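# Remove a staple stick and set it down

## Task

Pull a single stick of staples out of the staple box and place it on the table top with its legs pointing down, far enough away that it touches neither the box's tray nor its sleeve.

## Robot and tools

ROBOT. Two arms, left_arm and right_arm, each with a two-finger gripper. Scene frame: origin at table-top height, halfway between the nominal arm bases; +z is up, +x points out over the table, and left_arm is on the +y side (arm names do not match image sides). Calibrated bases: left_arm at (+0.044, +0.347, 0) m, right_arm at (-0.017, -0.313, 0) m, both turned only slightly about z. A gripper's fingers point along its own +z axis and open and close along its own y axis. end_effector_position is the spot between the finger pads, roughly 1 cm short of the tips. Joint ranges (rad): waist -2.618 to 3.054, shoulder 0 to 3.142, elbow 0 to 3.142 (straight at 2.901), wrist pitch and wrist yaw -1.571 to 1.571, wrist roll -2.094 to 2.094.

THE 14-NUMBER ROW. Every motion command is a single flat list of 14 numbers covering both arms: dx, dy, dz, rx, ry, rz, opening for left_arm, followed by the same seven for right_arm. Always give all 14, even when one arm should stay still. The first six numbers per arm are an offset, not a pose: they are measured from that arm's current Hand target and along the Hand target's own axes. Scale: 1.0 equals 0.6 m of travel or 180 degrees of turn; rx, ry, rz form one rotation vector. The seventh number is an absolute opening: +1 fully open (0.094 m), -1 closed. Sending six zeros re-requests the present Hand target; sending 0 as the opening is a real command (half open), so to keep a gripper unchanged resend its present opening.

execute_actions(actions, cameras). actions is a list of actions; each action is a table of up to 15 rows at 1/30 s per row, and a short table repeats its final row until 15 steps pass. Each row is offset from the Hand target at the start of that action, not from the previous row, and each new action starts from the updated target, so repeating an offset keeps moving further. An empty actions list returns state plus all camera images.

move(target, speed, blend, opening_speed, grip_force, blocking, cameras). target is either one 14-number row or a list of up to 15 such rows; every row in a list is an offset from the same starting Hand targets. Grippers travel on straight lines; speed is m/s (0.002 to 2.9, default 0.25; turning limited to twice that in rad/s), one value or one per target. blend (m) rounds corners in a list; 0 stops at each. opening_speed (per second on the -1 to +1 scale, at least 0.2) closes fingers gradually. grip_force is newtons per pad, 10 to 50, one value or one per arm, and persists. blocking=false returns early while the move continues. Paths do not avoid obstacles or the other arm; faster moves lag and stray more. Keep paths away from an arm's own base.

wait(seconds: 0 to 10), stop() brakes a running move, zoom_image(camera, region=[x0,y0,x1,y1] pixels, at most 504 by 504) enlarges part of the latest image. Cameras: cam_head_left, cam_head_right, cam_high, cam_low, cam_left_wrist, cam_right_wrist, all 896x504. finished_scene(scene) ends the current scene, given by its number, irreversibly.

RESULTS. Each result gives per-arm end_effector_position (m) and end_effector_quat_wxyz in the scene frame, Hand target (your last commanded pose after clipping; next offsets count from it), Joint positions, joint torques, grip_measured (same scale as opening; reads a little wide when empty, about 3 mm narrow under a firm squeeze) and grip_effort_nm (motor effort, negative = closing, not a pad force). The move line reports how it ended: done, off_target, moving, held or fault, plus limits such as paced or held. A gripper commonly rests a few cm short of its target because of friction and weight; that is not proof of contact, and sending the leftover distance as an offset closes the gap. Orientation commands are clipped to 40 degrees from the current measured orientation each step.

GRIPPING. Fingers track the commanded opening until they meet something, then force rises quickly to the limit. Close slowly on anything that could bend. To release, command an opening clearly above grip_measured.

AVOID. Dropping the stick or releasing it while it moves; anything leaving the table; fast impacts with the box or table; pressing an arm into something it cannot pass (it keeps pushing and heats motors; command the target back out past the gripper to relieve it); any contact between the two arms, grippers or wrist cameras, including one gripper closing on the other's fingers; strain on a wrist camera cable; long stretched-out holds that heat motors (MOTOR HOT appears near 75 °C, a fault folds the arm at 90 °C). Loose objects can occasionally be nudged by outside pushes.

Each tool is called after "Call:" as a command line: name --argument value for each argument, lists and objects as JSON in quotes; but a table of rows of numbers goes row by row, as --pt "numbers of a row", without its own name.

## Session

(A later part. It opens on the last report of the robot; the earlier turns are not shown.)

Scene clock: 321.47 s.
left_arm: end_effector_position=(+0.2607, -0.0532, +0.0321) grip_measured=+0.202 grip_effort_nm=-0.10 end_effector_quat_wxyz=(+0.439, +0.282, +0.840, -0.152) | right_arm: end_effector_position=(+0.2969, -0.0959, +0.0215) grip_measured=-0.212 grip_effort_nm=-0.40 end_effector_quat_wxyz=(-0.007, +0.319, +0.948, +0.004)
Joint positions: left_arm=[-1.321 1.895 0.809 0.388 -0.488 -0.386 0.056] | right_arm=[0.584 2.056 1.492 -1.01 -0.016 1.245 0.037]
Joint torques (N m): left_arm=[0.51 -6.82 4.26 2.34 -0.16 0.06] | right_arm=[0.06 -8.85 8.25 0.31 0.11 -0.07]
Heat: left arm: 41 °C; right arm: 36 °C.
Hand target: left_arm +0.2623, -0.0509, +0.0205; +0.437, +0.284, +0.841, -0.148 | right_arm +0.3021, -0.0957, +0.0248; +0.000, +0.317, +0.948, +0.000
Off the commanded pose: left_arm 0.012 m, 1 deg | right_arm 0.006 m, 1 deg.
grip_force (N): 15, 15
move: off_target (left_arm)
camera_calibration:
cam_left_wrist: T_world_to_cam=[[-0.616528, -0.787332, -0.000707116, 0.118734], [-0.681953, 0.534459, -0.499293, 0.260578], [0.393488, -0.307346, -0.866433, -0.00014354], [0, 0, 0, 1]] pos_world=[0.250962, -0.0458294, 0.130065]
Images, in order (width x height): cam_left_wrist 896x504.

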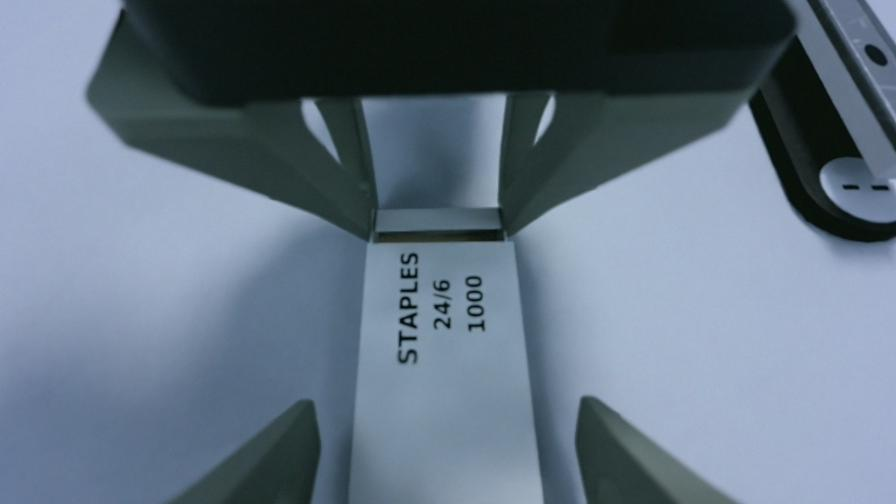

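Call:
move --target '[0,0,0,0,0,0,-0.3, 0,0,0,0,0,0,-0.35]' --speed 0.06 --opening_speed 0.4 --cameras '["cam_left_wrist"]'

Scene clock: 329.80 s.
left_arm: end_effector_position=(+0.2608, -0.0533, +0.0322) grip_measured=-0.201 grip_effort_nm=-0.36 end_effector_quat_wxyz=(+0.439, +0.282, +0.839, -0.152) | right_arm: end_effector_position=(+0.2967, -0.0962, +0.0215) grip_measured=-0.212 grip_effort_nm=-0.40 end_effector_quat_wxyz=(-0.007, +0.319, +0.948, +0.003)
Joint positions: left_arm=[-1.321 1.895 0.809 0.389 -0.488 -0.385 0.038] | right_arm=[0.584 2.056 1.492 -1.012 -0.015 1.244 0.037]
Joint torques (N m): left_arm=[0.61 -6.87 4.19 2.36 -0.15 0.08] | right_arm=[0.05 -8.87 8.2 0.33 0.13 -0.06]
Heat: left arm: 40 °C; right arm: 36 °C.
Hand target: left_arm +0.2623, -0.0509, +0.0205; +0.437, +0.284, +0.841, -0.148 | right_arm +0.3021, -0.0958, +0.0248; +0.000, +0.317, +0.948, +0.000
Off the commanded pose: left_arm 0.012 m, 1 deg | right_arm 0.006 m, 1 deg.
grip_force (N): 15, 15
move: off_target (left_arm)
camera_calibration:
cam_left_wrist: T_world_to_cam=[[-0.616684, -0.78721, -0.000582511, 0.118763], [-0.681621, 0.534338, -0.499876, 0.260614], [0.393819, -0.307869, -0.866097, -0.0002075], [0, 0, 0, 1]] pos_world=[0.250961, -0.0458286, 0.130164]
Images, in order (width x height): cam_left_wrist 896x504.

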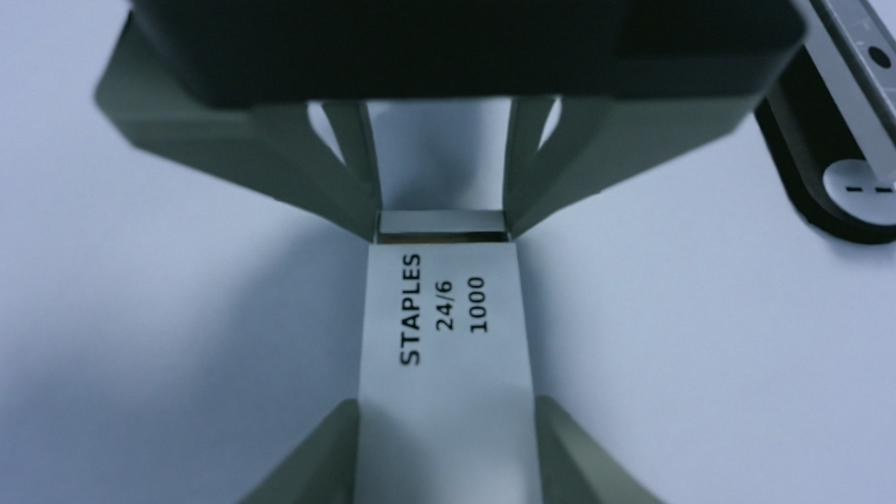

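Call:
move --target '[0,0,0,0,0,0,-0.3, -0.0833,0,0,0,0,0,-0.35]' --speed 0.05 --cameras '["cam_left_wrist", "cam_right_wrist"]'

Scene clock: 334.27 s.
left_arm: end_effector_position=(+0.2679, -0.0582, +0.0420) grip_measured=-0.204 grip_effort_nm=-0.39 end_effector_quat_wxyz=(+0.454, +0.267, +0.833, -0.169) | right_arm: end_effector_position=(+0.3112, -0.1054, +0.0256) grip_measured=-0.212 grip_effort_nm=-0.40 end_effector_quat_wxyz=(-0.050, +0.310, +0.949, +0.015)
Joint positions: left_arm=[-1.309 1.895 0.809 0.443 -0.487 -0.384 0.037] | right_arm=[0.506 2.115 1.597 -1.098 -0.095 1.146 0.037]
Joint torques (N m): left_arm=[-0.44 -7.02 4.21 1.78 -0.18 0.1] | right_arm=[-3.74 -8.87 8.46 0.74 0.83 -0.18]
Heat: left arm: 40 °C; right arm: 36 °C.
Hand target: left_arm +0.2624, -0.0508, +0.0205; +0.437, +0.284, +0.841, -0.148 | right_arm +0.3420, -0.1257, +0.0249; +0.000, +0.317, +0.949, +0.000
Off the commanded pose: left_arm 0.023 m, 4 deg | right_arm 0.037 m, 6 deg.
grip_force (N): 15, 15
move: off_target (left_arm, right_arm)
camera_calibration:
cam_left_wrist: T_world_to_cam=[[-0.608306, -0.793151, 0.0295718, 0.115429], [-0.678316, 0.500165, -0.538258, 0.27183], [0.412129, -0.347485, -0.842261, -0.00421255], [0, 0, 0, 1]] pos_world=[0.256339, -0.0458709, 0.139353]
cam_right_wrist: T_world_to_cam=[[-0.592458, -0.8054, 0.0180014, 0.0994676], [-0.678809, 0.511121, 0.527232, 0.289853], [-0.433834, 0.300144, -0.84953, 0.278995], [0, 0, 0, 1]] pos_world=[0.376723, -0.151777, 0.0824046]
Images, in order (width x height): cam_left_wrist 896x504, cam_right_wrist 896x504.

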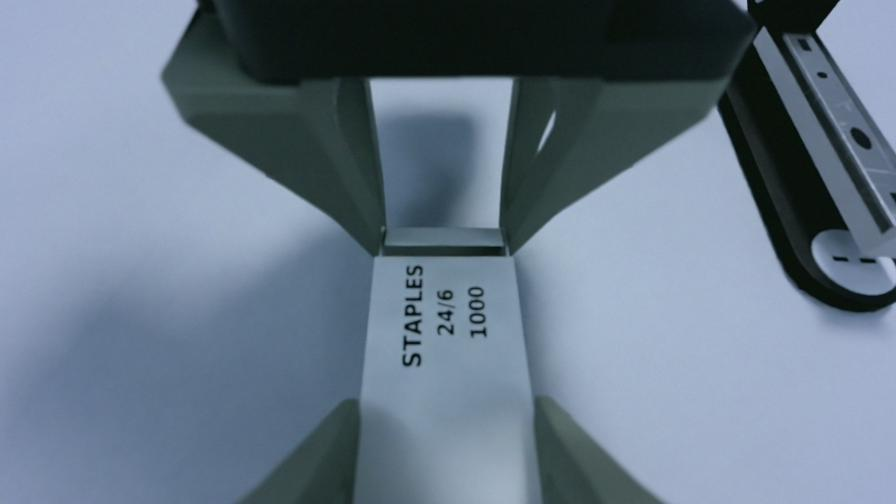

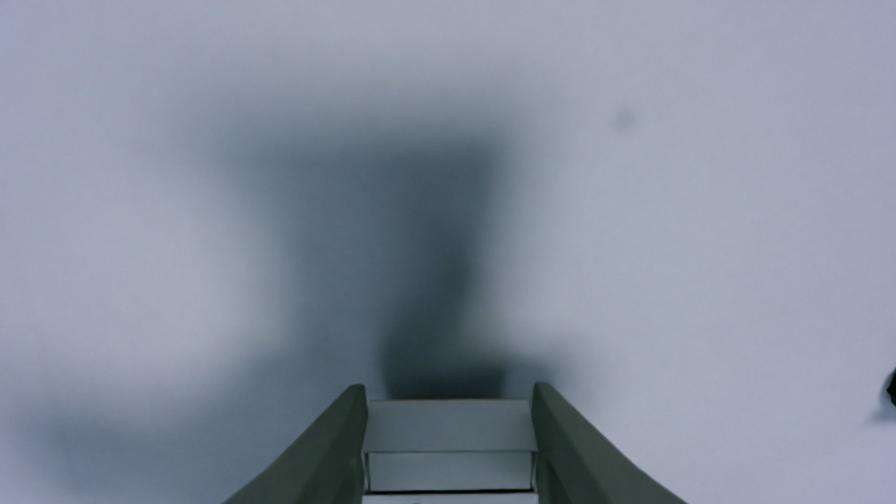

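Call:
zoom_image --camera "cam_left_wrist" --region '[340, 200, 550, 320]'

Scaled by 2.400 from the camera's 896x504 image, which has a finer 1280x720 frame.

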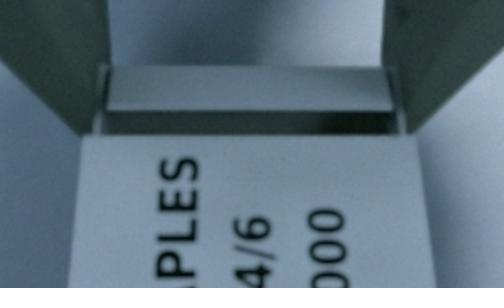

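Call:
move --target '[0,0,0,0,0,0,-0.3, 0.0600,0,0,0,0,0,-0.35]' --speed 0.06

Scene clock: 414.67 s.
left_arm: end_effector_position=(+0.2667, -0.0576, +0.0383) grip_measured=-0.204 grip_effort_nm=-0.39 end_effector_quat_wxyz=(+0.450, +0.270, +0.834, -0.169) | right_arm: end_effector_position=(+0.3075, -0.1028, +0.0202) grip_measured=-0.212 grip_effort_nm=-0.40 end_effector_quat_wxyz=(-0.025, +0.315, +0.949, -0.002)
Joint positions: left_arm=[-1.309 1.901 0.806 0.443 -0.481 -0.385 0.037] | right_arm=[0.545 2.106 1.563 -1.063 -0.035 1.196 0.037]
Joint torques (N m): left_arm=[-0.49 -7.43 4.45 1.75 -0.24 0.07] | right_arm=[0.61 -11.86 4.68 0.73 0.31 0.09]
Heat: left arm: 38 °C; right arm: 37 °C.
Hand target: left_arm +0.2624, -0.0509, +0.0204; +0.437, +0.284, +0.841, -0.148 | right_arm +0.3132, -0.1040, +0.0249; +0.000, +0.317, +0.949, +0.000
Off the commanded pose: left_arm 0.020 m, 3 deg | right_arm 0.008 m, 3 deg.
grip_force (N): 15, 15
move: off_target (left_arm, right_arm)

Call:
move --target '[-0.0283,-0.0040,-0.0060,0,0,0,-0.3, 0,0,0,0,0,0,-0.35]' --speed 0.06

Call:
move --target '[0,0,0,0,0,0,0.1, 0,0,0,0,0,0,0.0]' --speed 0.06 --opening_speed 0.8 --cameras '["cam_left_wrist", "cam_right_wrist"]'

Scene clock: 422.87 s.
left_arm: end_effector_position=(+0.2664, -0.0573, +0.0365) grip_measured=-0.204 grip_effort_nm=-0.39 end_effector_quat_wxyz=(+0.444, +0.274, +0.838, -0.160) | right_arm: end_effector_position=(+0.3074, -0.1027, +0.0202) grip_measured=-0.212 grip_effort_nm=-0.40 end_effector_quat_wxyz=(-0.025, +0.315, +0.949, -0.002)
Joint positions: left_arm=[-1.309 1.901 0.822 0.403 -0.481 -0.385 0.037] | right_arm=[0.545 2.106 1.563 -1.063 -0.035 1.198 0.037]
Joint torques (N m): left_arm=[0.05 -9.69 7.17 1.44 -0.21 0.14] | right_arm=[0.57 -11.82 4.77 0.73 0.3 0.07]
Heat: left arm: 38 °C; right arm: 37 °C.
Hand target: left_arm +0.2664, -0.0568, +0.0363; +0.437, +0.284, +0.841, -0.147 | right_arm +0.3132, -0.1041, +0.0249; +0.000, +0.317, +0.949, +0.000
Off the commanded pose: left_arm 0.000 m, 2 deg | right_arm 0.008 m, 3 deg.
grip_force (N): 15, 15
move: off_target (right_arm)

Scene clock: 423.60 s.
left_arm: end_effector_position=(+0.2661, -0.0561, +0.0349) grip_measured=+0.098 grip_effort_nm=0.08 end_effector_quat_wxyz=(+0.442, +0.278, +0.839, -0.156) | right_arm: end_effector_position=(+0.3075, -0.1050, +0.0179) grip_measured=-0.003 grip_effort_nm=0.13 end_effector_quat_wxyz=(-0.021, +0.315, +0.949, -0.007)
Joint positions: left_arm=[-1.309 1.901 0.823 0.393 -0.481 -0.38 0.052] | right_arm=[0.545 2.106 1.553 -1.055 -0.023 1.198 0.047]
Joint torques (N m): left_arm=[-0.02 -9.74 7.1 1.51 -0.21 0.11] | right_arm=[0.55 -11.93 5.42 0.62 0.2 0.07]
Heat: left arm: 38 °C; right arm: 37 °C.
Hand target: left_arm +0.2664, -0.0569, +0.0364; +0.437, +0.284, +0.841, -0.147 | right_arm +0.3132, -0.1042, +0.0249; +0.000, +0.317, +0.949, +0.000
Off the commanded pose: left_arm 0.002 m, 1 deg | right_arm 0.009 m, 3 deg.
grip_force (N): 15, 15
move: off_target (right_arm)
camera_calibration:
cam_left_wrist: T_world_to_cam=[[-0.614143, -0.789172, 0.005913, 0.118813], [-0.68226, 0.527147, -0.506594, 0.267161], [0.396673, -0.315156, -0.862164, -0.00206023], [0, 0, 0, 1]] pos_world=[0.256059, -0.0477182, 0.132863]
cam_right_wrist: T_world_to_cam=[[-0.601339, -0.797921, 0.0413969, 0.100729], [-0.694819, 0.547812, 0.46597, 0.301064], [-0.394485, 0.251442, -0.883832, 0.25406], [0, 0, 0, 1]] pos_world=[0.36998, -0.148434, 0.0800898]
Images, in order (width x height): cam_left_wrist 896x504, cam_right_wrist 896x504.

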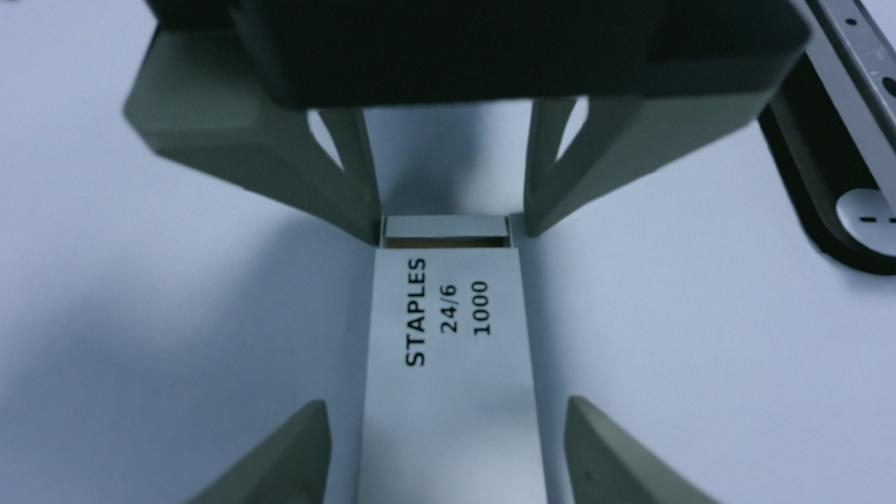

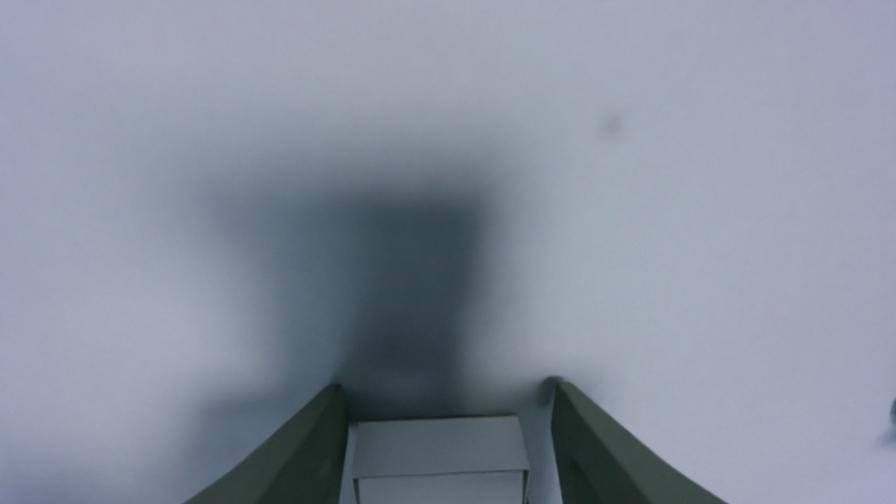

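Call:
move --target '[-0.0492,0,-0.0344,0,0,0,0.1, 0.0167,0.0017,-0.005,0,0,0,0.0]' --speed 0.08

Call:
move --target '[0,0,0,0,0,0,-0.55, 0,0,0,0,0,0,0.0]' --speed 0.08 --cameras '["cam_left_wrist", "cam_right_wrist"]'

Scene clock: 441.60 s.
left_arm: end_effector_position=(+0.2660, -0.0561, +0.0591) grip_measured=+0.098 grip_effort_nm=0.08 end_effector_quat_wxyz=(+0.435, +0.284, +0.842, -0.146) | right_arm: end_effector_position=(+0.3035, -0.0989, +0.0178) grip_measured=-0.003 grip_effort_nm=0.13 end_effector_quat_wxyz=(-0.017, +0.316, +0.949, -0.010)
Joint positions: left_arm=[-1.309 1.827 0.876 0.24 -0.481 -0.377 0.052] | right_arm=[0.569 2.106 1.553 -1.055 -0.014 1.222 0.047]
Joint torques (N m): left_arm=[0.02 -11.79 7.32 1.48 -0.24 0.09] | right_arm=[0.7 -13.07 4.78 0.56 0.11 0.07]
Heat: left arm: 37 °C; right arm: 40 °C.
Hand target: left_arm +0.2664, -0.0569, +0.0724; +0.437, +0.284, +0.841, -0.148 | right_arm +0.3058, -0.0973, +0.0279; +0.000, +0.317, +0.949, +0.000
Off the commanded pose: left_arm 0.013 m, 0 deg | right_arm 0.010 m, 2 deg.
grip_force (N): 15, 15
move: off_target (left_arm)

Scene clock: 444.97 s.
left_arm: end_effector_position=(+0.2659, -0.0558, +0.0588) grip_measured=-0.548 grip_effort_nm=-0.10 end_effector_quat_wxyz=(+0.435, +0.284, +0.842, -0.145) | right_arm: end_effector_position=(+0.3035, -0.0989, +0.0178) grip_measured=-0.003 grip_effort_nm=0.13 end_effector_quat_wxyz=(-0.017, +0.316, +0.949, -0.010)
Joint positions: left_arm=[-1.309 1.827 0.876 0.238 -0.481 -0.377 0.021] | right_arm=[0.569 2.106 1.553 -1.055 -0.014 1.222 0.047]
Joint torques (N m): left_arm=[-0.06 -11.74 7.41 1.46 -0.19 0.05] | right_arm=[0.7 -12.98 4.83 0.58 0.11 0.06]
Heat: left arm: 37 °C; right arm: 41 °C.
Hand target: left_arm +0.2664, -0.0569, +0.0724; +0.437, +0.284, +0.841, -0.148 | right_arm +0.3058, -0.0973, +0.0279; +0.000, +0.317, +0.949, +0.000
Off the commanded pose: left_arm 0.014 m, 0 deg | right_arm 0.010 m, 2 deg.
grip_force (N): 15, 15
move: off_target (left_arm)
camera_calibration:
cam_left_wrist: T_world_to_cam=[[-0.615372, -0.788156, -0.011305, 0.120272], [-0.685024, 0.541834, -0.486989, 0.279384], [0.389949, -0.291935, -0.873335, 0.0223855], [0, 0, 0, 1]] pos_world=[0.256668, -0.0500519, 0.156967]
cam_right_wrist: T_world_to_cam=[[-0.602221, -0.797061, 0.0449817, 0.103621], [-0.696809, 0.552301, 0.457624, 0.296151], [-0.389598, 0.244247, -0.888007, 0.248745], [0, 0, 0, 1]] pos_world=[0.365674, -0.141727, 0.0807004]
Images, in order (width x height): cam_left_wrist 896x504, cam_right_wrist 896x504.

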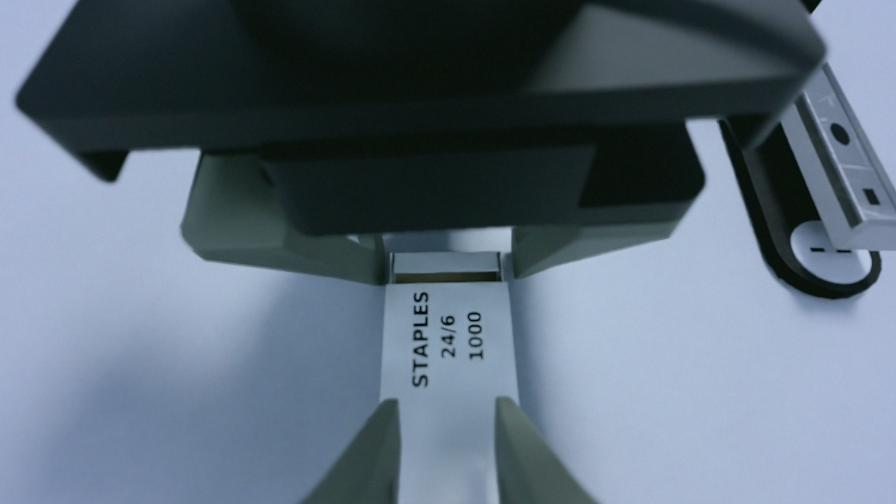

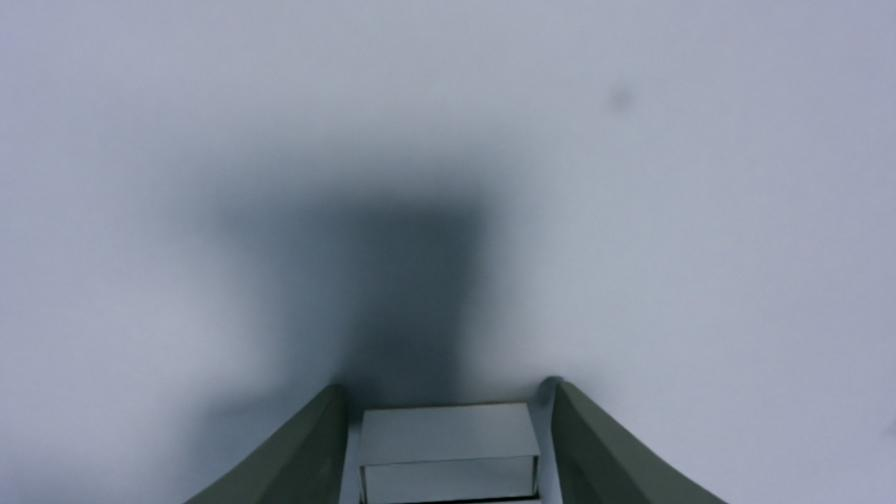

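Call:
move --pt "0.0290 0 0.0203 0 0 0 -0.55 0.0133 0 0.0052 0 0 0 0.0" --pt "0.0579 0 0.0405 0 0 0 -0.55 0.005 0 0.0052 0 0 0 0.0" --speed 0.05 --cameras '["cam_left_wrist", "cam_right_wrist"]'

Scene clock: 462.90 s.
left_arm: end_effector_position=(+0.2665, -0.0576, +0.0411) grip_measured=-0.548 grip_effort_nm=-0.10 end_effector_quat_wxyz=(+0.438, +0.282, +0.840, -0.150) | right_arm: end_effector_position=(+0.2992, -0.0945, +0.0175) grip_measured=-0.003 grip_effort_nm=0.13 end_effector_quat_wxyz=(-0.012, +0.316, +0.948, -0.008)
Joint positions: left_arm=[-1.309 1.885 0.848 0.337 -0.481 -0.377 0.021] | right_arm=[0.586 2.092 1.531 -1.036 -0.01 1.241 0.047]
Joint torques (N m): left_arm=[-0.03 -7.16 4.44 2.32 -0.21 0.07] | right_arm=[-0.31 -11.71 5.52 0.53 0.08 -0.04]
Heat: left arm: 36 °C; right arm: 43 °C.
Hand target: left_arm +0.2664, -0.0569, +0.0301; +0.437, +0.284, +0.841, -0.148 | right_arm +0.3035, -0.0955, +0.0248; +0.000, +0.317, +0.949, +0.000
Off the commanded pose: left_arm 0.011 m, 0 deg | right_arm 0.008 m, 2 deg.
grip_force (N): 15, 15
move: off_target (left_arm)
camera_calibration:
cam_left_wrist: T_world_to_cam=[[-0.615305, -0.788279, -0.0039595, 0.118684], [-0.682948, 0.535582, -0.496723, 0.27167], [0.393677, -0.302932, -0.8679, 0.00432123], [0, 0, 0, 1]] pos_world=[0.256862, -0.0506359, 0.139165]
cam_right_wrist: T_world_to_cam=[[-0.604071, -0.79607, 0.0370147, 0.105242], [-0.700872, 0.552793, 0.450774, 0.29227], [-0.379309, 0.246357, -0.89187, 0.242927], [0, 0, 0, 1]] pos_world=[0.360562, -0.137631, 0.0810161]
Images, in order (width x height): cam_left_wrist 896x504, cam_right_wrist 896x504.

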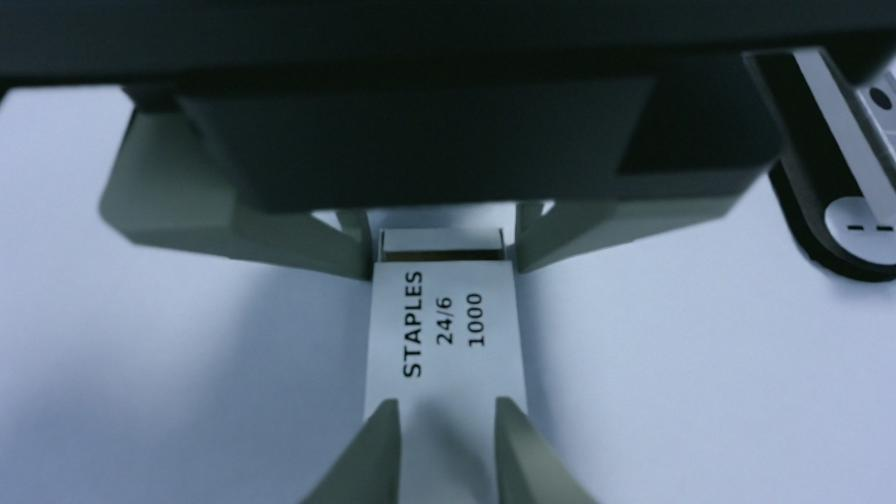

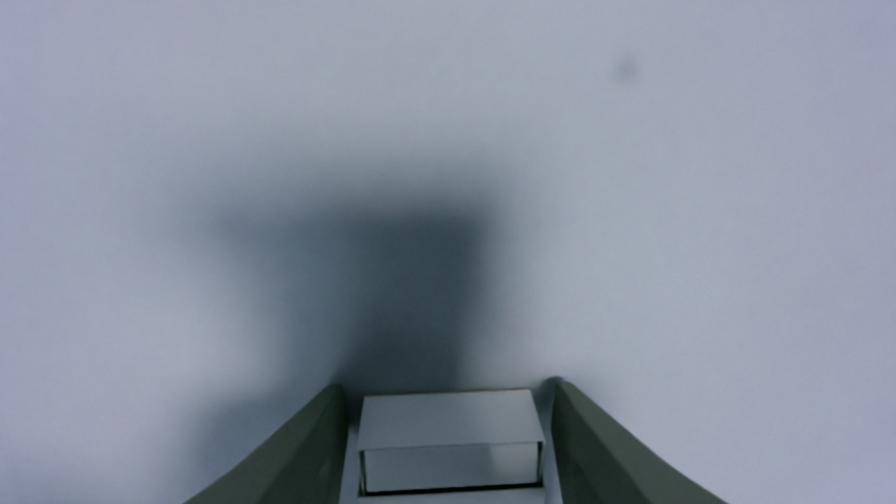

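Call:
move --target '[0.0137,0,0.0096,0,0,0,-0.55, 0,0,0,0,0,0,-0.35]' --speed 0.05 --opening_speed 0.5

Scene clock: 470.97 s.
left_arm: end_effector_position=(+0.2679, -0.0614, +0.0377) grip_measured=-0.548 grip_effort_nm=-0.09 end_effector_quat_wxyz=(+0.444, +0.278, +0.837, -0.158) | right_arm: end_effector_position=(+0.3001, -0.0939, +0.0175) grip_measured=-0.196 grip_effort_nm=-0.37 end_effector_quat_wxyz=(-0.011, +0.316, +0.949, -0.006)
Joint positions: left_arm=[-1.309 1.91 0.842 0.392 -0.481 -0.377 0.021] | right_arm=[0.586 2.092 1.531 -1.032 -0.01 1.241 0.038]
Joint torques (N m): left_arm=[-0.01 -6.79 3.82 2.21 -0.23 0.05] | right_arm=[-0.28 -11.73 5.52 0.5 0.07 -0.05]
Heat: left arm: 37 °C; right arm: 41 °C.
Hand target: left_arm +0.2664, -0.0568, +0.0200; +0.437, +0.284, +0.841, -0.147 | right_arm +0.3034, -0.0955, +0.0248; +0.000, +0.317, +0.949, +0.000
Off the commanded pose: left_arm 0.018 m, 2 deg | right_arm 0.008 m, 1 deg.
grip_force (N): 15, 15
move: off_target (left_arm)

Call:
move --target '[0,0,0,0,0,0,-0.55, 0,0,0,0,0,0,-0.05]' --speed 0.05

Call:
move --target '[0,0,0,0,0,0,-0.55, -0.0083,0,0,0,0,0,-0.05]' --speed 0.05 --cameras '["cam_left_wrist", "cam_right_wrist"]'

Scene clock: 479.03 s.
left_arm: end_effector_position=(+0.2679, -0.0614, +0.0378) grip_measured=-0.548 grip_effort_nm=-0.09 end_effector_quat_wxyz=(+0.445, +0.278, +0.837, -0.158) | right_arm: end_effector_position=(+0.3001, -0.0939, +0.0175) grip_measured=-0.053 grip_effort_nm=0.13 end_effector_quat_wxyz=(-0.011, +0.316, +0.949, -0.006)
Joint positions: left_arm=[-1.309 1.91 0.842 0.392 -0.481 -0.377 0.021] | right_arm=[0.586 2.092 1.531 -1.032 -0.01 1.241 0.044]
Joint torques (N m): left_arm=[-0.05 -6.54 3.82 2.24 -0.18 0.03] | right_arm=[-0.25 -11.75 5.55 0.5 0.09 -0.04]
Heat: left arm: 37 °C; right arm: 40 °C.
Hand target: left_arm +0.2664, -0.0568, +0.0200; +0.437, +0.284, +0.841, -0.147 | right_arm +0.3034, -0.0955, +0.0248; +0.000, +0.317, +0.949, +0.000
Off the commanded pose: left_arm 0.018 m, 2 deg | right_arm 0.008 m, 1 deg.
grip_force (N): 15, 15
move: off_target (left_arm)

Scene clock: 479.77 s.
left_arm: end_effector_position=(+0.2679, -0.0614, +0.0378) grip_measured=-0.548 grip_effort_nm=-0.09 end_effector_quat_wxyz=(+0.445, +0.278, +0.837, -0.158) | right_arm: end_effector_position=(+0.3021, -0.0970, +0.0175) grip_measured=-0.053 grip_effort_nm=0.13 end_effector_quat_wxyz=(-0.011, +0.316, +0.949, -0.006)
Joint positions: left_arm=[-1.309 1.91 0.842 0.392 -0.481 -0.377 0.021] | right_arm=[0.577 2.092 1.531 -1.032 -0.01 1.232 0.044]
Joint torques (N m): left_arm=[0.08 -6.63 3.78 2.23 -0.24 0.01] | right_arm=[-0.5 -11.21 6.24 0.46 0.08 -0.06]
Heat: left arm: 37 °C; right arm: 40 °C.
Hand target: left_arm +0.2664, -0.0568, +0.0200; +0.437, +0.284, +0.841, -0.147 | right_arm +0.3073, -0.0984, +0.0248; +0.000, +0.317, +0.949, +0.000
Off the commanded pose: left_arm 0.018 m, 2 deg | right_arm 0.009 m, 1 deg.
grip_force (N): 15, 15
move: off_target (left_arm)
camera_calibration:
cam_left_wrist: T_world_to_cam=[[-0.615281, -0.78826, 0.00867978, 0.115935], [-0.679033, 0.524366, -0.513765, 0.271825], [0.400429, -0.322004, -0.857887, -0.00359924], [0, 0, 0, 1]] pos_world=[0.257352, -0.052308, 0.13556]
cam_right_wrist: T_world_to_cam=[[-0.603924, -0.796361, 0.0329379, 0.105093], [-0.702607, 0.551427, 0.449747, 0.296143], [-0.376324, 0.24847, -0.892549, 0.243988], [0, 0, 0, 1]] pos_world=[0.363359, -0.140233, 0.0811203]
Images, in order (width x height): cam_left_wrist 896x504, cam_right_wrist 896x504.

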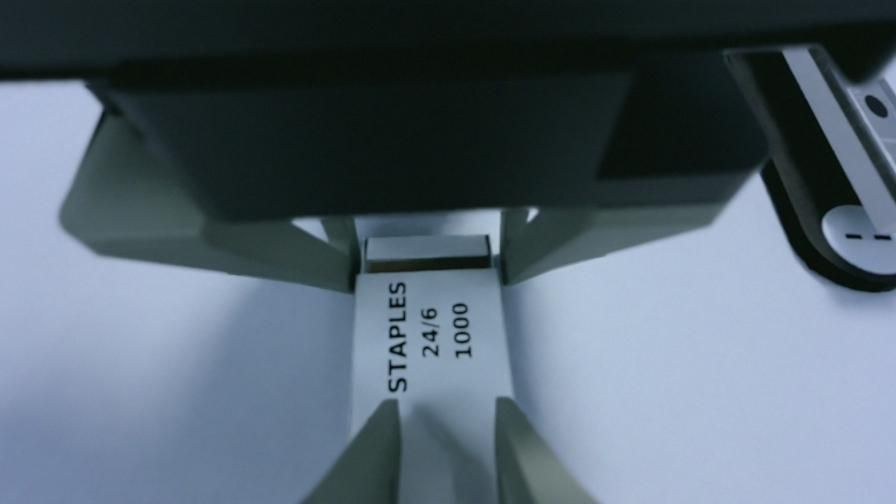

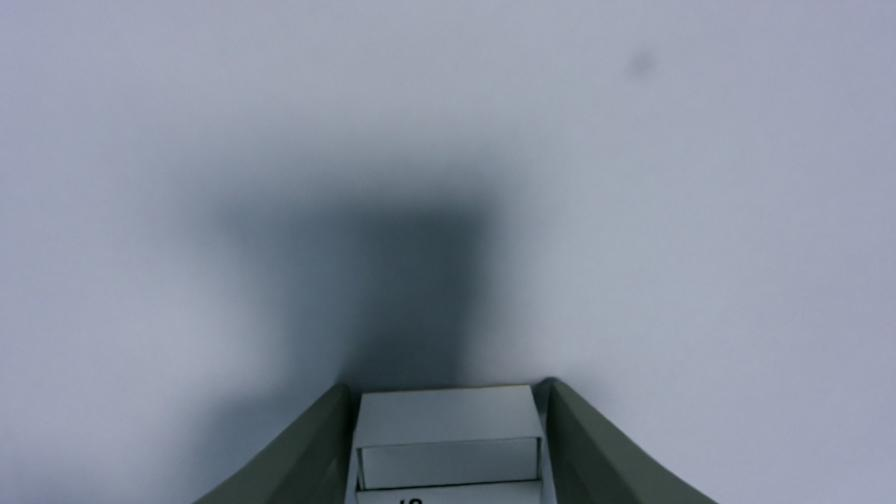

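Call:
move --target '[0,0,0,0,0,0,-0.55, -0.0083,0,0,0,0,0,-0.05]' --speed 0.05

Call:
move --target '[0,0,0,0,0,0,-0.55, 0,0,0,0,0,0,-0.35]' --speed 0.05 --opening_speed 0.5 --cameras '["cam_right_wrist"]'

Scene clock: 488.90 s.
left_arm: end_effector_position=(+0.2679, -0.0614, +0.0378) grip_measured=-0.548 grip_effort_nm=-0.09 end_effector_quat_wxyz=(+0.445, +0.278, +0.837, -0.158) | right_arm: end_effector_position=(+0.3046, -0.1006, +0.0175) grip_measured=-0.053 grip_effort_nm=0.13 end_effector_quat_wxyz=(-0.011, +0.316, +0.949, -0.006)
Joint positions: left_arm=[-1.309 1.91 0.842 0.392 -0.481 -0.377 0.021] | right_arm=[0.565 2.092 1.531 -1.032 -0.01 1.219 0.044]
Joint torques (N m): left_arm=[0.12 -6.69 3.77 2.24 -0.18 0] | right_arm=[-0.58 -10.73 7.09 0.42 0.08 -0.07]
Heat: left arm: 37 °C; right arm: 39 °C.
Hand target: left_arm +0.2664, -0.0568, +0.0200; +0.437, +0.284, +0.841, -0.147 | right_arm +0.3114, -0.1014, +0.0248; +0.000, +0.317, +0.949, +0.000
Off the commanded pose: left_arm 0.018 m, 2 deg | right_arm 0.010 m, 1 deg.
grip_force (N): 15, 15
move: off_target (left_arm)

Scene clock: 490.03 s.
left_arm: end_effector_position=(+0.2679, -0.0615, +0.0379) grip_measured=-0.548 grip_effort_nm=-0.09 end_effector_quat_wxyz=(+0.445, +0.278, +0.837, -0.159) | right_arm: end_effector_position=(+0.3046, -0.1006, +0.0175) grip_measured=-0.205 grip_effort_nm=-0.38 end_effector_quat_wxyz=(-0.011, +0.316, +0.949, -0.006)
Joint positions: left_arm=[-1.309 1.91 0.842 0.393 -0.481 -0.377 0.021] | right_arm=[0.565 2.092 1.531 -1.032 -0.01 1.219 0.037]
Joint torques (N m): left_arm=[0.08 -6.69 3.66 2.22 -0.2 0.02] | right_arm=[-0.57 -10.73 7.05 0.42 0.08 -0.07]
Heat: left arm: 37 °C; right arm: 39 °C.
Hand target: left_arm +0.2664, -0.0568, +0.0200; +0.437, +0.284, +0.841, -0.148 | right_arm +0.3114, -0.1014, +0.0248; +0.000, +0.317, +0.949, +0.000
Off the commanded pose: left_arm 0.019 m, 2 deg | right_arm 0.010 m, 1 deg.
grip_force (N): 15, 15
move: off_target (left_arm)
camera_calibration:
cam_right_wrist: T_world_to_cam=[[-0.602982, -0.797084, 0.0327008, 0.103311], [-0.703213, 0.550432, 0.450018, 0.299986], [-0.376702, 0.248357, -0.89242, 0.245846], [0, 0, 0, 1]] pos_world=[0.365859, -0.143832, 0.0810201]
Images, in order (width x height): cam_right_wrist 896x504.

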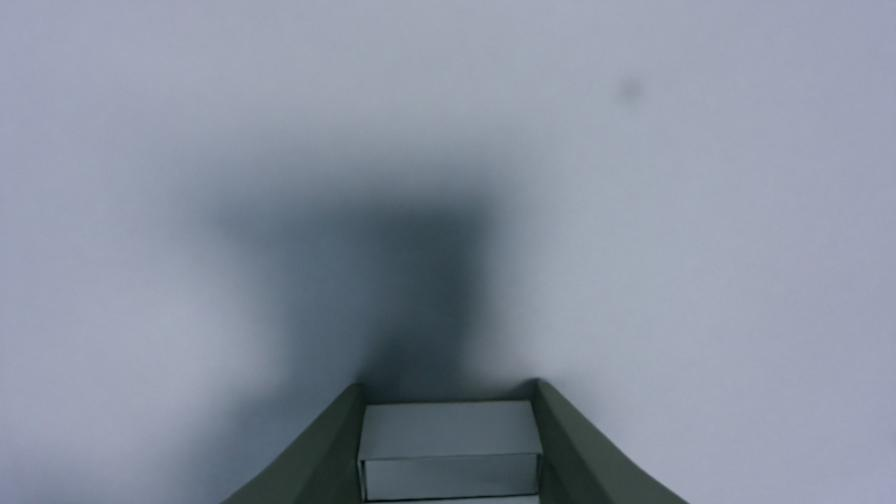

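Call:
move --target '[0,0,0,0,0,0,-0.55, -0.0417,0,-0.005,0,0,0,-0.35]' --speed 0.05 --cameras '["cam_left_wrist", "cam_right_wrist"]'

Scene clock: 494.13 s.
left_arm: end_effector_position=(+0.2676, -0.0607, +0.0372) grip_measured=-0.548 grip_effort_nm=-0.09 end_effector_quat_wxyz=(+0.445, +0.278, +0.837, -0.159) | right_arm: end_effector_position=(+0.3265, -0.1164, +0.0242) grip_measured=-0.206 grip_effort_nm=-0.40 end_effector_quat_wxyz=(-0.005, +0.318, +0.948, +0.002)
Joint positions: left_arm=[-1.309 1.91 0.838 0.397 -0.481 -0.377 0.021] | right_arm=[0.502 2.105 1.58 -1.049 -0.01 1.161 0.037]
Joint torques (N m): left_arm=[-0.05 -6.84 4.25 2.21 -0.21 0.03] | right_arm=[-0.08 -9.26 8.29 0.33 0.08 -0.06]
Heat: left arm: 37 °C; right arm: 39 °C.
Hand target: left_arm +0.2664, -0.0569, +0.0201; +0.437, +0.284, +0.841, -0.147 | right_arm +0.3313, -0.1164, +0.0277; +0.000, +0.317, +0.949, +0.000
Off the commanded pose: left_arm 0.018 m, 2 deg | right_arm 0.006 m, 1 deg.
grip_force (N): 15, 15
move: off_target (left_arm)
camera_calibration:
cam_left_wrist: T_world_to_cam=[[-0.61526, -0.788272, 0.00911116, 0.116384], [-0.678919, 0.523964, -0.514325, 0.270987], [0.400654, -0.322629, -0.857547, -0.00391217], [0, 0, 0, 1]] pos_world=[0.257152, -0.0515071, 0.13496]
cam_right_wrist: T_world_to_cam=[[-0.607893, -0.793893, 0.0141617, 0.106124], [-0.707449, 0.549628, 0.444324, 0.322434], [-0.360529, 0.260083, -0.895754, 0.260237], [0, 0, 0, 1]] pos_world=[0.38644, -0.160651, 0.0883403]
Images, in order (width x height): cam_left_wrist 896x504, cam_right_wrist 896x504.

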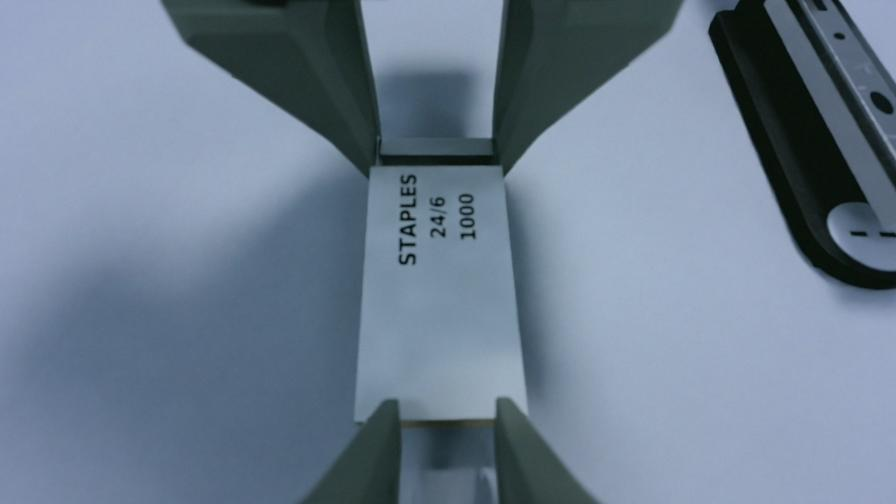

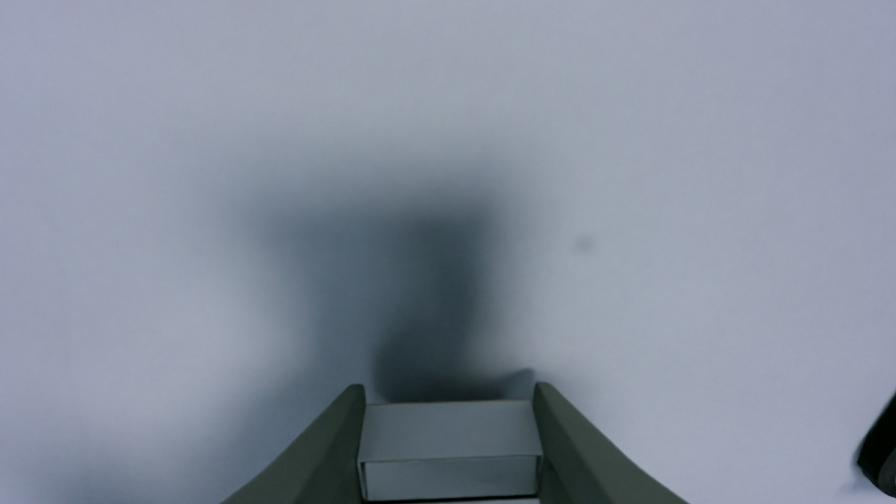

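Call:
move --pt "-0.0546 0 -0.0382 0 0 0 -0.55 0 0 0.0183 0 0 0 -0.35" --pt "-0.0546 0 -0.1950 0 0 0 -0.55 0 0 0.0183 0 0 0 -0.35" --speed '[0.06,0.2]' --blend '[0.01,0]'

Call:
move --target '[0,0,0,0,0,0,-0.55, 0,0,0,0,0,0,-0.05]' --speed 0.05 --opening_speed 0.5 --cameras '["cam_left_wrist", "cam_right_wrist"]'

Scene clock: 524.93 s.
left_arm: end_effector_position=(+0.2055, -0.0200, +0.1141) grip_measured=-0.548 grip_effort_nm=-0.09 end_effector_quat_wxyz=(+0.437, +0.284, +0.838, -0.162) | right_arm: end_effector_position=(+0.3258, -0.1168, +0.0202) grip_measured=-0.206 grip_effort_nm=-0.40 end_effector_quat_wxyz=(-0.008, +0.318, +0.948, -0.002)
Joint positions: left_arm=[-1.465 1.505 0.776 -0.012 -0.58 -0.493 0.021] | right_arm=[0.502 2.116 1.58 -1.048 -0.01 1.159 0.037]
Joint torques (N m): left_arm=[-0.39 -8.39 5.76 1.37 -0.53 -0.05] | right_arm=[-0.06 -9.24 6.06 0.71 0.07 -0.05]
Heat: left arm: 39 °C; right arm: 39 °C.
Hand target: left_arm +0.2052, -0.0103, +0.1141; +0.437, +0.284, +0.841, -0.148 | right_arm +0.3313, -0.1164, +0.0167; +0.000, +0.317, +0.949, +0.000
Off the commanded pose: left_arm 0.010 m, 2 deg | right_arm 0.007 m, 1 deg.
grip_force (N): 15, 15
move: done

Scene clock: 525.73 s.
left_arm: end_effector_position=(+0.2055, -0.0199, +0.1140) grip_measured=-0.548 grip_effort_nm=-0.09 end_effector_quat_wxyz=(+0.437, +0.284, +0.838, -0.162) | right_arm: end_effector_position=(+0.3269, -0.1162, +0.0202) grip_measured=-0.053 grip_effort_nm=0.13 end_effector_quat_wxyz=(-0.006, +0.318, +0.948, +0.000)
Joint positions: left_arm=[-1.465 1.505 0.776 -0.013 -0.58 -0.493 0.021] | right_arm=[0.502 2.116 1.58 -1.043 -0.01 1.159 0.044]
Joint torques (N m): left_arm=[-0.51 -8.28 5.75 1.39 -0.5 -0.04] | right_arm=[-0.06 -9.25 5.96 0.66 0.09 -0.05]
Heat: left arm: 39 °C; right arm: 39 °C.
Hand target: left_arm +0.2052, -0.0103, +0.1141; +0.437, +0.284, +0.841, -0.148 | right_arm +0.3313, -0.1164, +0.0167; +0.000, +0.317, +0.949, +0.000
Off the commanded pose: left_arm 0.010 m, 2 deg | right_arm 0.006 m, 1 deg.
grip_force (N): 15, 15
move: done
camera_calibration:
cam_left_wrist: T_world_to_cam=[[-0.627724, -0.778326, 0.0130984, 0.111847], [-0.67707, 0.537603, -0.502553, 0.24545], [0.384109, -0.324333, -0.864447, 0.104207], [0, 0, 0, 1]] pos_world=[0.196369, -0.0111036, 0.211968]
cam_right_wrist: T_world_to_cam=[[-0.606608, -0.794781, 0.0187146, 0.10591], [-0.706355, 0.549621, 0.44607, 0.324007], [-0.364814, 0.25737, -0.894802, 0.257763], [0, 0, 0, 1]] pos_world=[0.387145, -0.160247, 0.0841348]
Images, in order (width x height): cam_left_wrist 896x504, cam_right_wrist 896x504.

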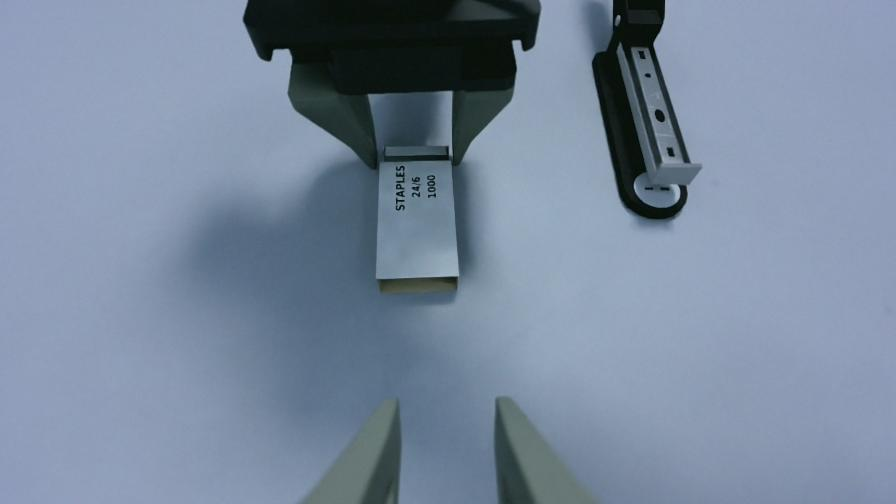

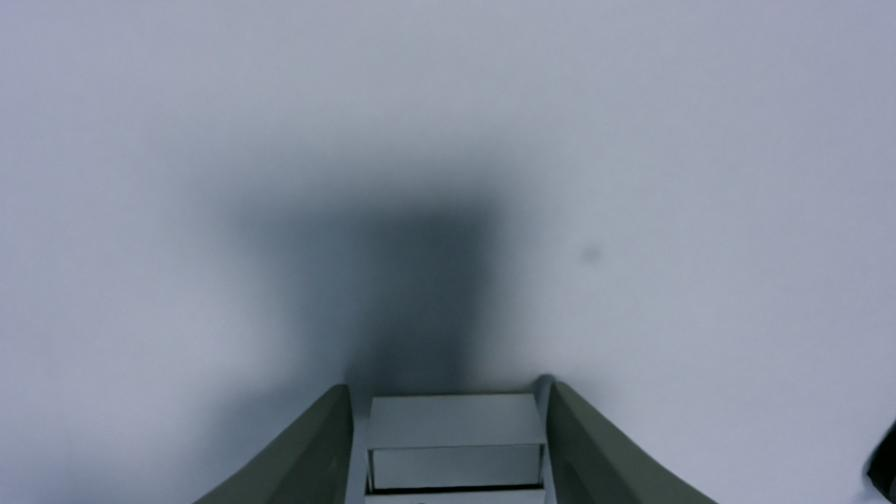

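Call:
move --target '[0,0,0,0,0,0,-0.55, 0.0017,-0.0017,0.0108,0,0,0,-0.05]' --speed 0.04

Scene clock: 532.73 s.
left_arm: end_effector_position=(+0.2055, -0.0199, +0.1140) grip_measured=-0.548 grip_effort_nm=-0.09 end_effector_quat_wxyz=(+0.437, +0.284, +0.838, -0.162) | right_arm: end_effector_position=(+0.3280, -0.1156, +0.0172) grip_measured=-0.053 grip_effort_nm=0.13 end_effector_quat_wxyz=(-0.004, +0.318, +0.948, +0.003)
Joint positions: left_arm=[-1.465 1.505 0.776 -0.013 -0.58 -0.493 0.021] | right_arm=[0.502 2.118 1.57 -1.024 -0.01 1.159 0.044]
Joint torques (N m): left_arm=[-0.49 -8.47 5.68 1.44 -0.46 -0.07] | right_arm=[0.08 -9.07 5.03 0.74 0.08 -0.03]
Heat: left arm: 37 °C; right arm: 39 °C.
Hand target: left_arm +0.2052, -0.0103, +0.1141; +0.437, +0.284, +0.841, -0.148 | right_arm +0.3298, -0.1167, +0.0102; +0.000, +0.317, +0.949, +0.000
Off the commanded pose: left_arm 0.010 m, 2 deg | right_arm 0.007 m, 1 deg.
grip_force (N): 15, 15
move: done

Call:
move --target '[0,0,0,0,0,0,-0.55, 0,0,0.0083,0,0,0,-0.05]' --speed 0.04

Scene clock: 536.63 s.
left_arm: end_effector_position=(+0.2055, -0.0199, +0.1140) grip_measured=-0.548 grip_effort_nm=-0.09 end_effector_quat_wxyz=(+0.437, +0.284, +0.838, -0.162) | right_arm: end_effector_position=(+0.3279, -0.1157, +0.0165) grip_measured=-0.053 grip_effort_nm=0.13 end_effector_quat_wxyz=(-0.004, +0.318, +0.948, +0.003)
Joint positions: left_arm=[-1.465 1.505 0.776 -0.013 -0.58 -0.493 0.021] | right_arm=[0.502 2.118 1.567 -1.021 -0.01 1.159 0.044]
Joint torques (N m): left_arm=[-0.47 -8.4 5.68 1.41 -0.52 -0.07] | right_arm=[0.01 -8.61 4.4 0.92 0.08 -0.06]
Heat: left arm: 37 °C; right arm: 39 °C.
Hand target: left_arm +0.2052, -0.0103, +0.1141; +0.437, +0.284, +0.841, -0.148 | right_arm +0.3298, -0.1167, +0.0052; +0.000, +0.317, +0.949, +0.000
Off the commanded pose: left_arm 0.010 m, 2 deg | right_arm 0.011 m, 1 deg.
grip_force (N): 15, 15
move: off_target (right_arm)

Call:
move --target '[0,0,0,0,0,0,-0.55, 0,0,0,0,0,0,-0.35]' --speed 0.05 --opening_speed 0.5 --grip_force '[15,12]'

Call:
move --target '[0,0,0,0,0,0,-0.55, -0.0450,0,-0.003,0,0,0,-0.35]' --speed 0.05 --cameras '["cam_left_wrist", "cam_right_wrist"]'

Scene clock: 541.70 s.
left_arm: end_effector_position=(+0.2055, -0.0199, +0.1140) grip_measured=-0.548 grip_effort_nm=-0.09 end_effector_quat_wxyz=(+0.437, +0.284, +0.838, -0.162) | right_arm: end_effector_position=(+0.3304, -0.1142, +0.0165) grip_measured=-0.199 grip_effort_nm=-0.33 end_effector_quat_wxyz=(+0.000, +0.318, +0.948, +0.007)
Joint positions: left_arm=[-1.465 1.505 0.776 -0.013 -0.58 -0.493 0.021] | right_arm=[0.502 2.118 1.567 -1.009 -0.01 1.159 0.038]
Joint torques (N m): left_arm=[-0.31 -8.47 5.72 1.42 -0.51 -0.07] | right_arm=[0.02 -8.62 4.33 0.8 0.08 -0.04]
Heat: left arm: 36 °C; right arm: 39 °C.
Hand target: left_arm +0.2052, -0.0103, +0.1141; +0.437, +0.284, +0.841, -0.148 | right_arm +0.3298, -0.1167, +0.0052; -0.001, +0.317, +0.949, +0.000
Off the commanded pose: left_arm 0.010 m, 2 deg | right_arm 0.012 m, 1 deg.
grip_force (N): 15, 12
move: off_target (right_arm)

Scene clock: 542.63 s.
left_arm: end_effector_position=(+0.2055, -0.0199, +0.1140) grip_measured=-0.548 grip_effort_nm=-0.09 end_effector_quat_wxyz=(+0.437, +0.284, +0.838, -0.162) | right_arm: end_effector_position=(+0.3464, -0.1262, +0.0166) grip_measured=-0.200 grip_effort_nm=-0.35 end_effector_quat_wxyz=(-0.002, +0.317, +0.948, +0.013)
Joint positions: left_arm=[-1.465 1.505 0.776 -0.013 -0.58 -0.493 0.021] | right_arm=[0.452 2.144 1.608 -1.019 -0.022 1.107 0.038]
Joint torques (N m): left_arm=[-0.5 -8.4 5.86 1.42 -0.48 -0.13] | right_arm=[-0.99 -7.71 6.83 0.56 0.19 -0.11]
Heat: left arm: 36 °C; right arm: 39 °C.
Hand target: left_arm +0.2052, -0.0103, +0.1141; +0.437, +0.284, +0.841, -0.148 | right_arm +0.3514, -0.1329, +0.0070; +0.000, +0.317, +0.949, +0.000
Off the commanded pose: left_arm 0.010 m, 2 deg | right_arm 0.013 m, 2 deg.
grip_force (N): 15, 12
move: off_target (right_arm)
camera_calibration:
cam_left_wrist: T_world_to_cam=[[-0.627724, -0.778326, 0.0130984, 0.111847], [-0.67707, 0.537603, -0.502553, 0.24545], [0.384109, -0.324333, -0.864447, 0.104207], [0, 0, 0, 1]] pos_world=[0.196369, -0.0111036, 0.211968]
cam_right_wrist: T_world_to_cam=[[-0.604853, -0.796286, -0.00901475, 0.109536], [-0.715113, 0.538144, 0.446111, 0.346409], [-0.350381, 0.276278, -0.894932, 0.261585], [0, 0, 0, 1]] pos_world=[0.405629, -0.171466, 0.0805511]
Images, in order (width x height): cam_left_wrist 896x504, cam_right_wrist 896x504.

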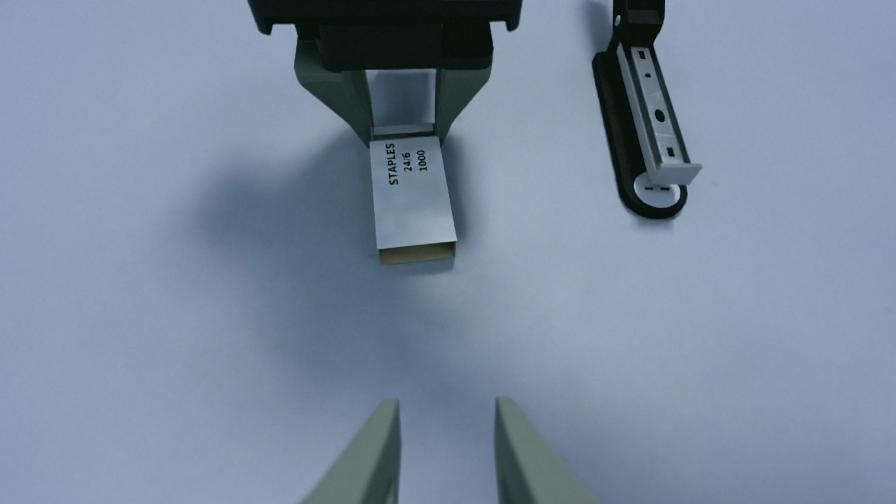

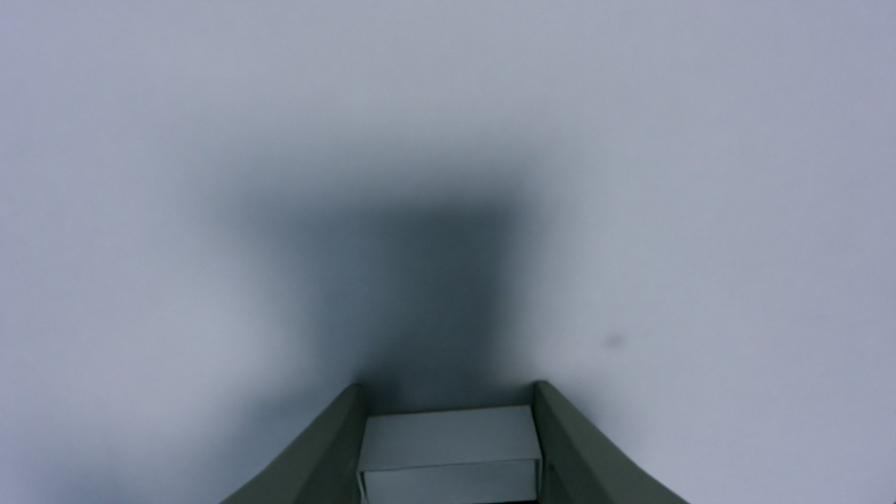

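Call:
move --target '[-0.0482,0.0017,0.2173,0,-0.039,0,0.2, 0,0,0,0,0,0,-0.05]' --speed 0.15 --cameras '["cam_left_wrist"]'

Scene clock: 692.60 s.
left_arm: end_effector_position=(+0.2999, -0.0755, +0.0639) grip_measured=+0.198 grip_effort_nm=0.08 end_effector_quat_wxyz=(+0.481, +0.277, +0.817, -0.157) | right_arm: end_effector_position=(+0.3471, -0.1264, +0.0166) grip_measured=-0.053 grip_effort_nm=0.14 end_effector_quat_wxyz=(-0.002, +0.315, +0.949, +0.014)
Joint positions: left_arm=[-1.255 1.93 0.921 0.427 -0.479 -0.283 0.056] | right_arm=[0.45 2.145 1.61 -1.019 -0.022 1.102 0.044]
Joint torques (N m): left_arm=[0.06 -7.43 7.68 2.48 -0.1 0.05] | right_arm=[-0.85 -7.86 6.75 0.57 0.18 -0.06]
Heat: left arm: 37 °C; right arm: 35 °C.
Hand target: left_arm +0.3038, -0.0842, +0.0628; +0.488, +0.274, +0.812, -0.165 | right_arm +0.3515, -0.1329, +0.0070; +0.000, +0.317, +0.949, +0.000
Off the commanded pose: left_arm 0.010 m, 1 deg | right_arm 0.012 m, 2 deg.
grip_force (N): 15, 12
move: off_target (right_arm)
camera_calibration:
cam_left_wrist: T_world_to_cam=[[-0.611818, -0.790736, -0.0203882, 0.125016], [-0.63724, 0.507997, -0.579538, 0.30477], [0.468618, -0.34158, -0.81469, -0.0231628], [0, 0, 0, 1]] pos_world=[0.281554, -0.0638794, 0.160304]
Images, in order (width x height): cam_left_wrist 896x504.

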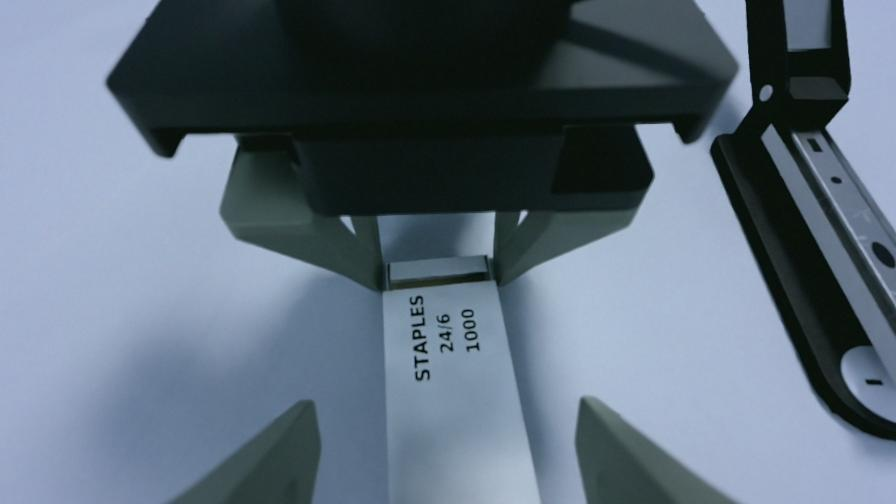

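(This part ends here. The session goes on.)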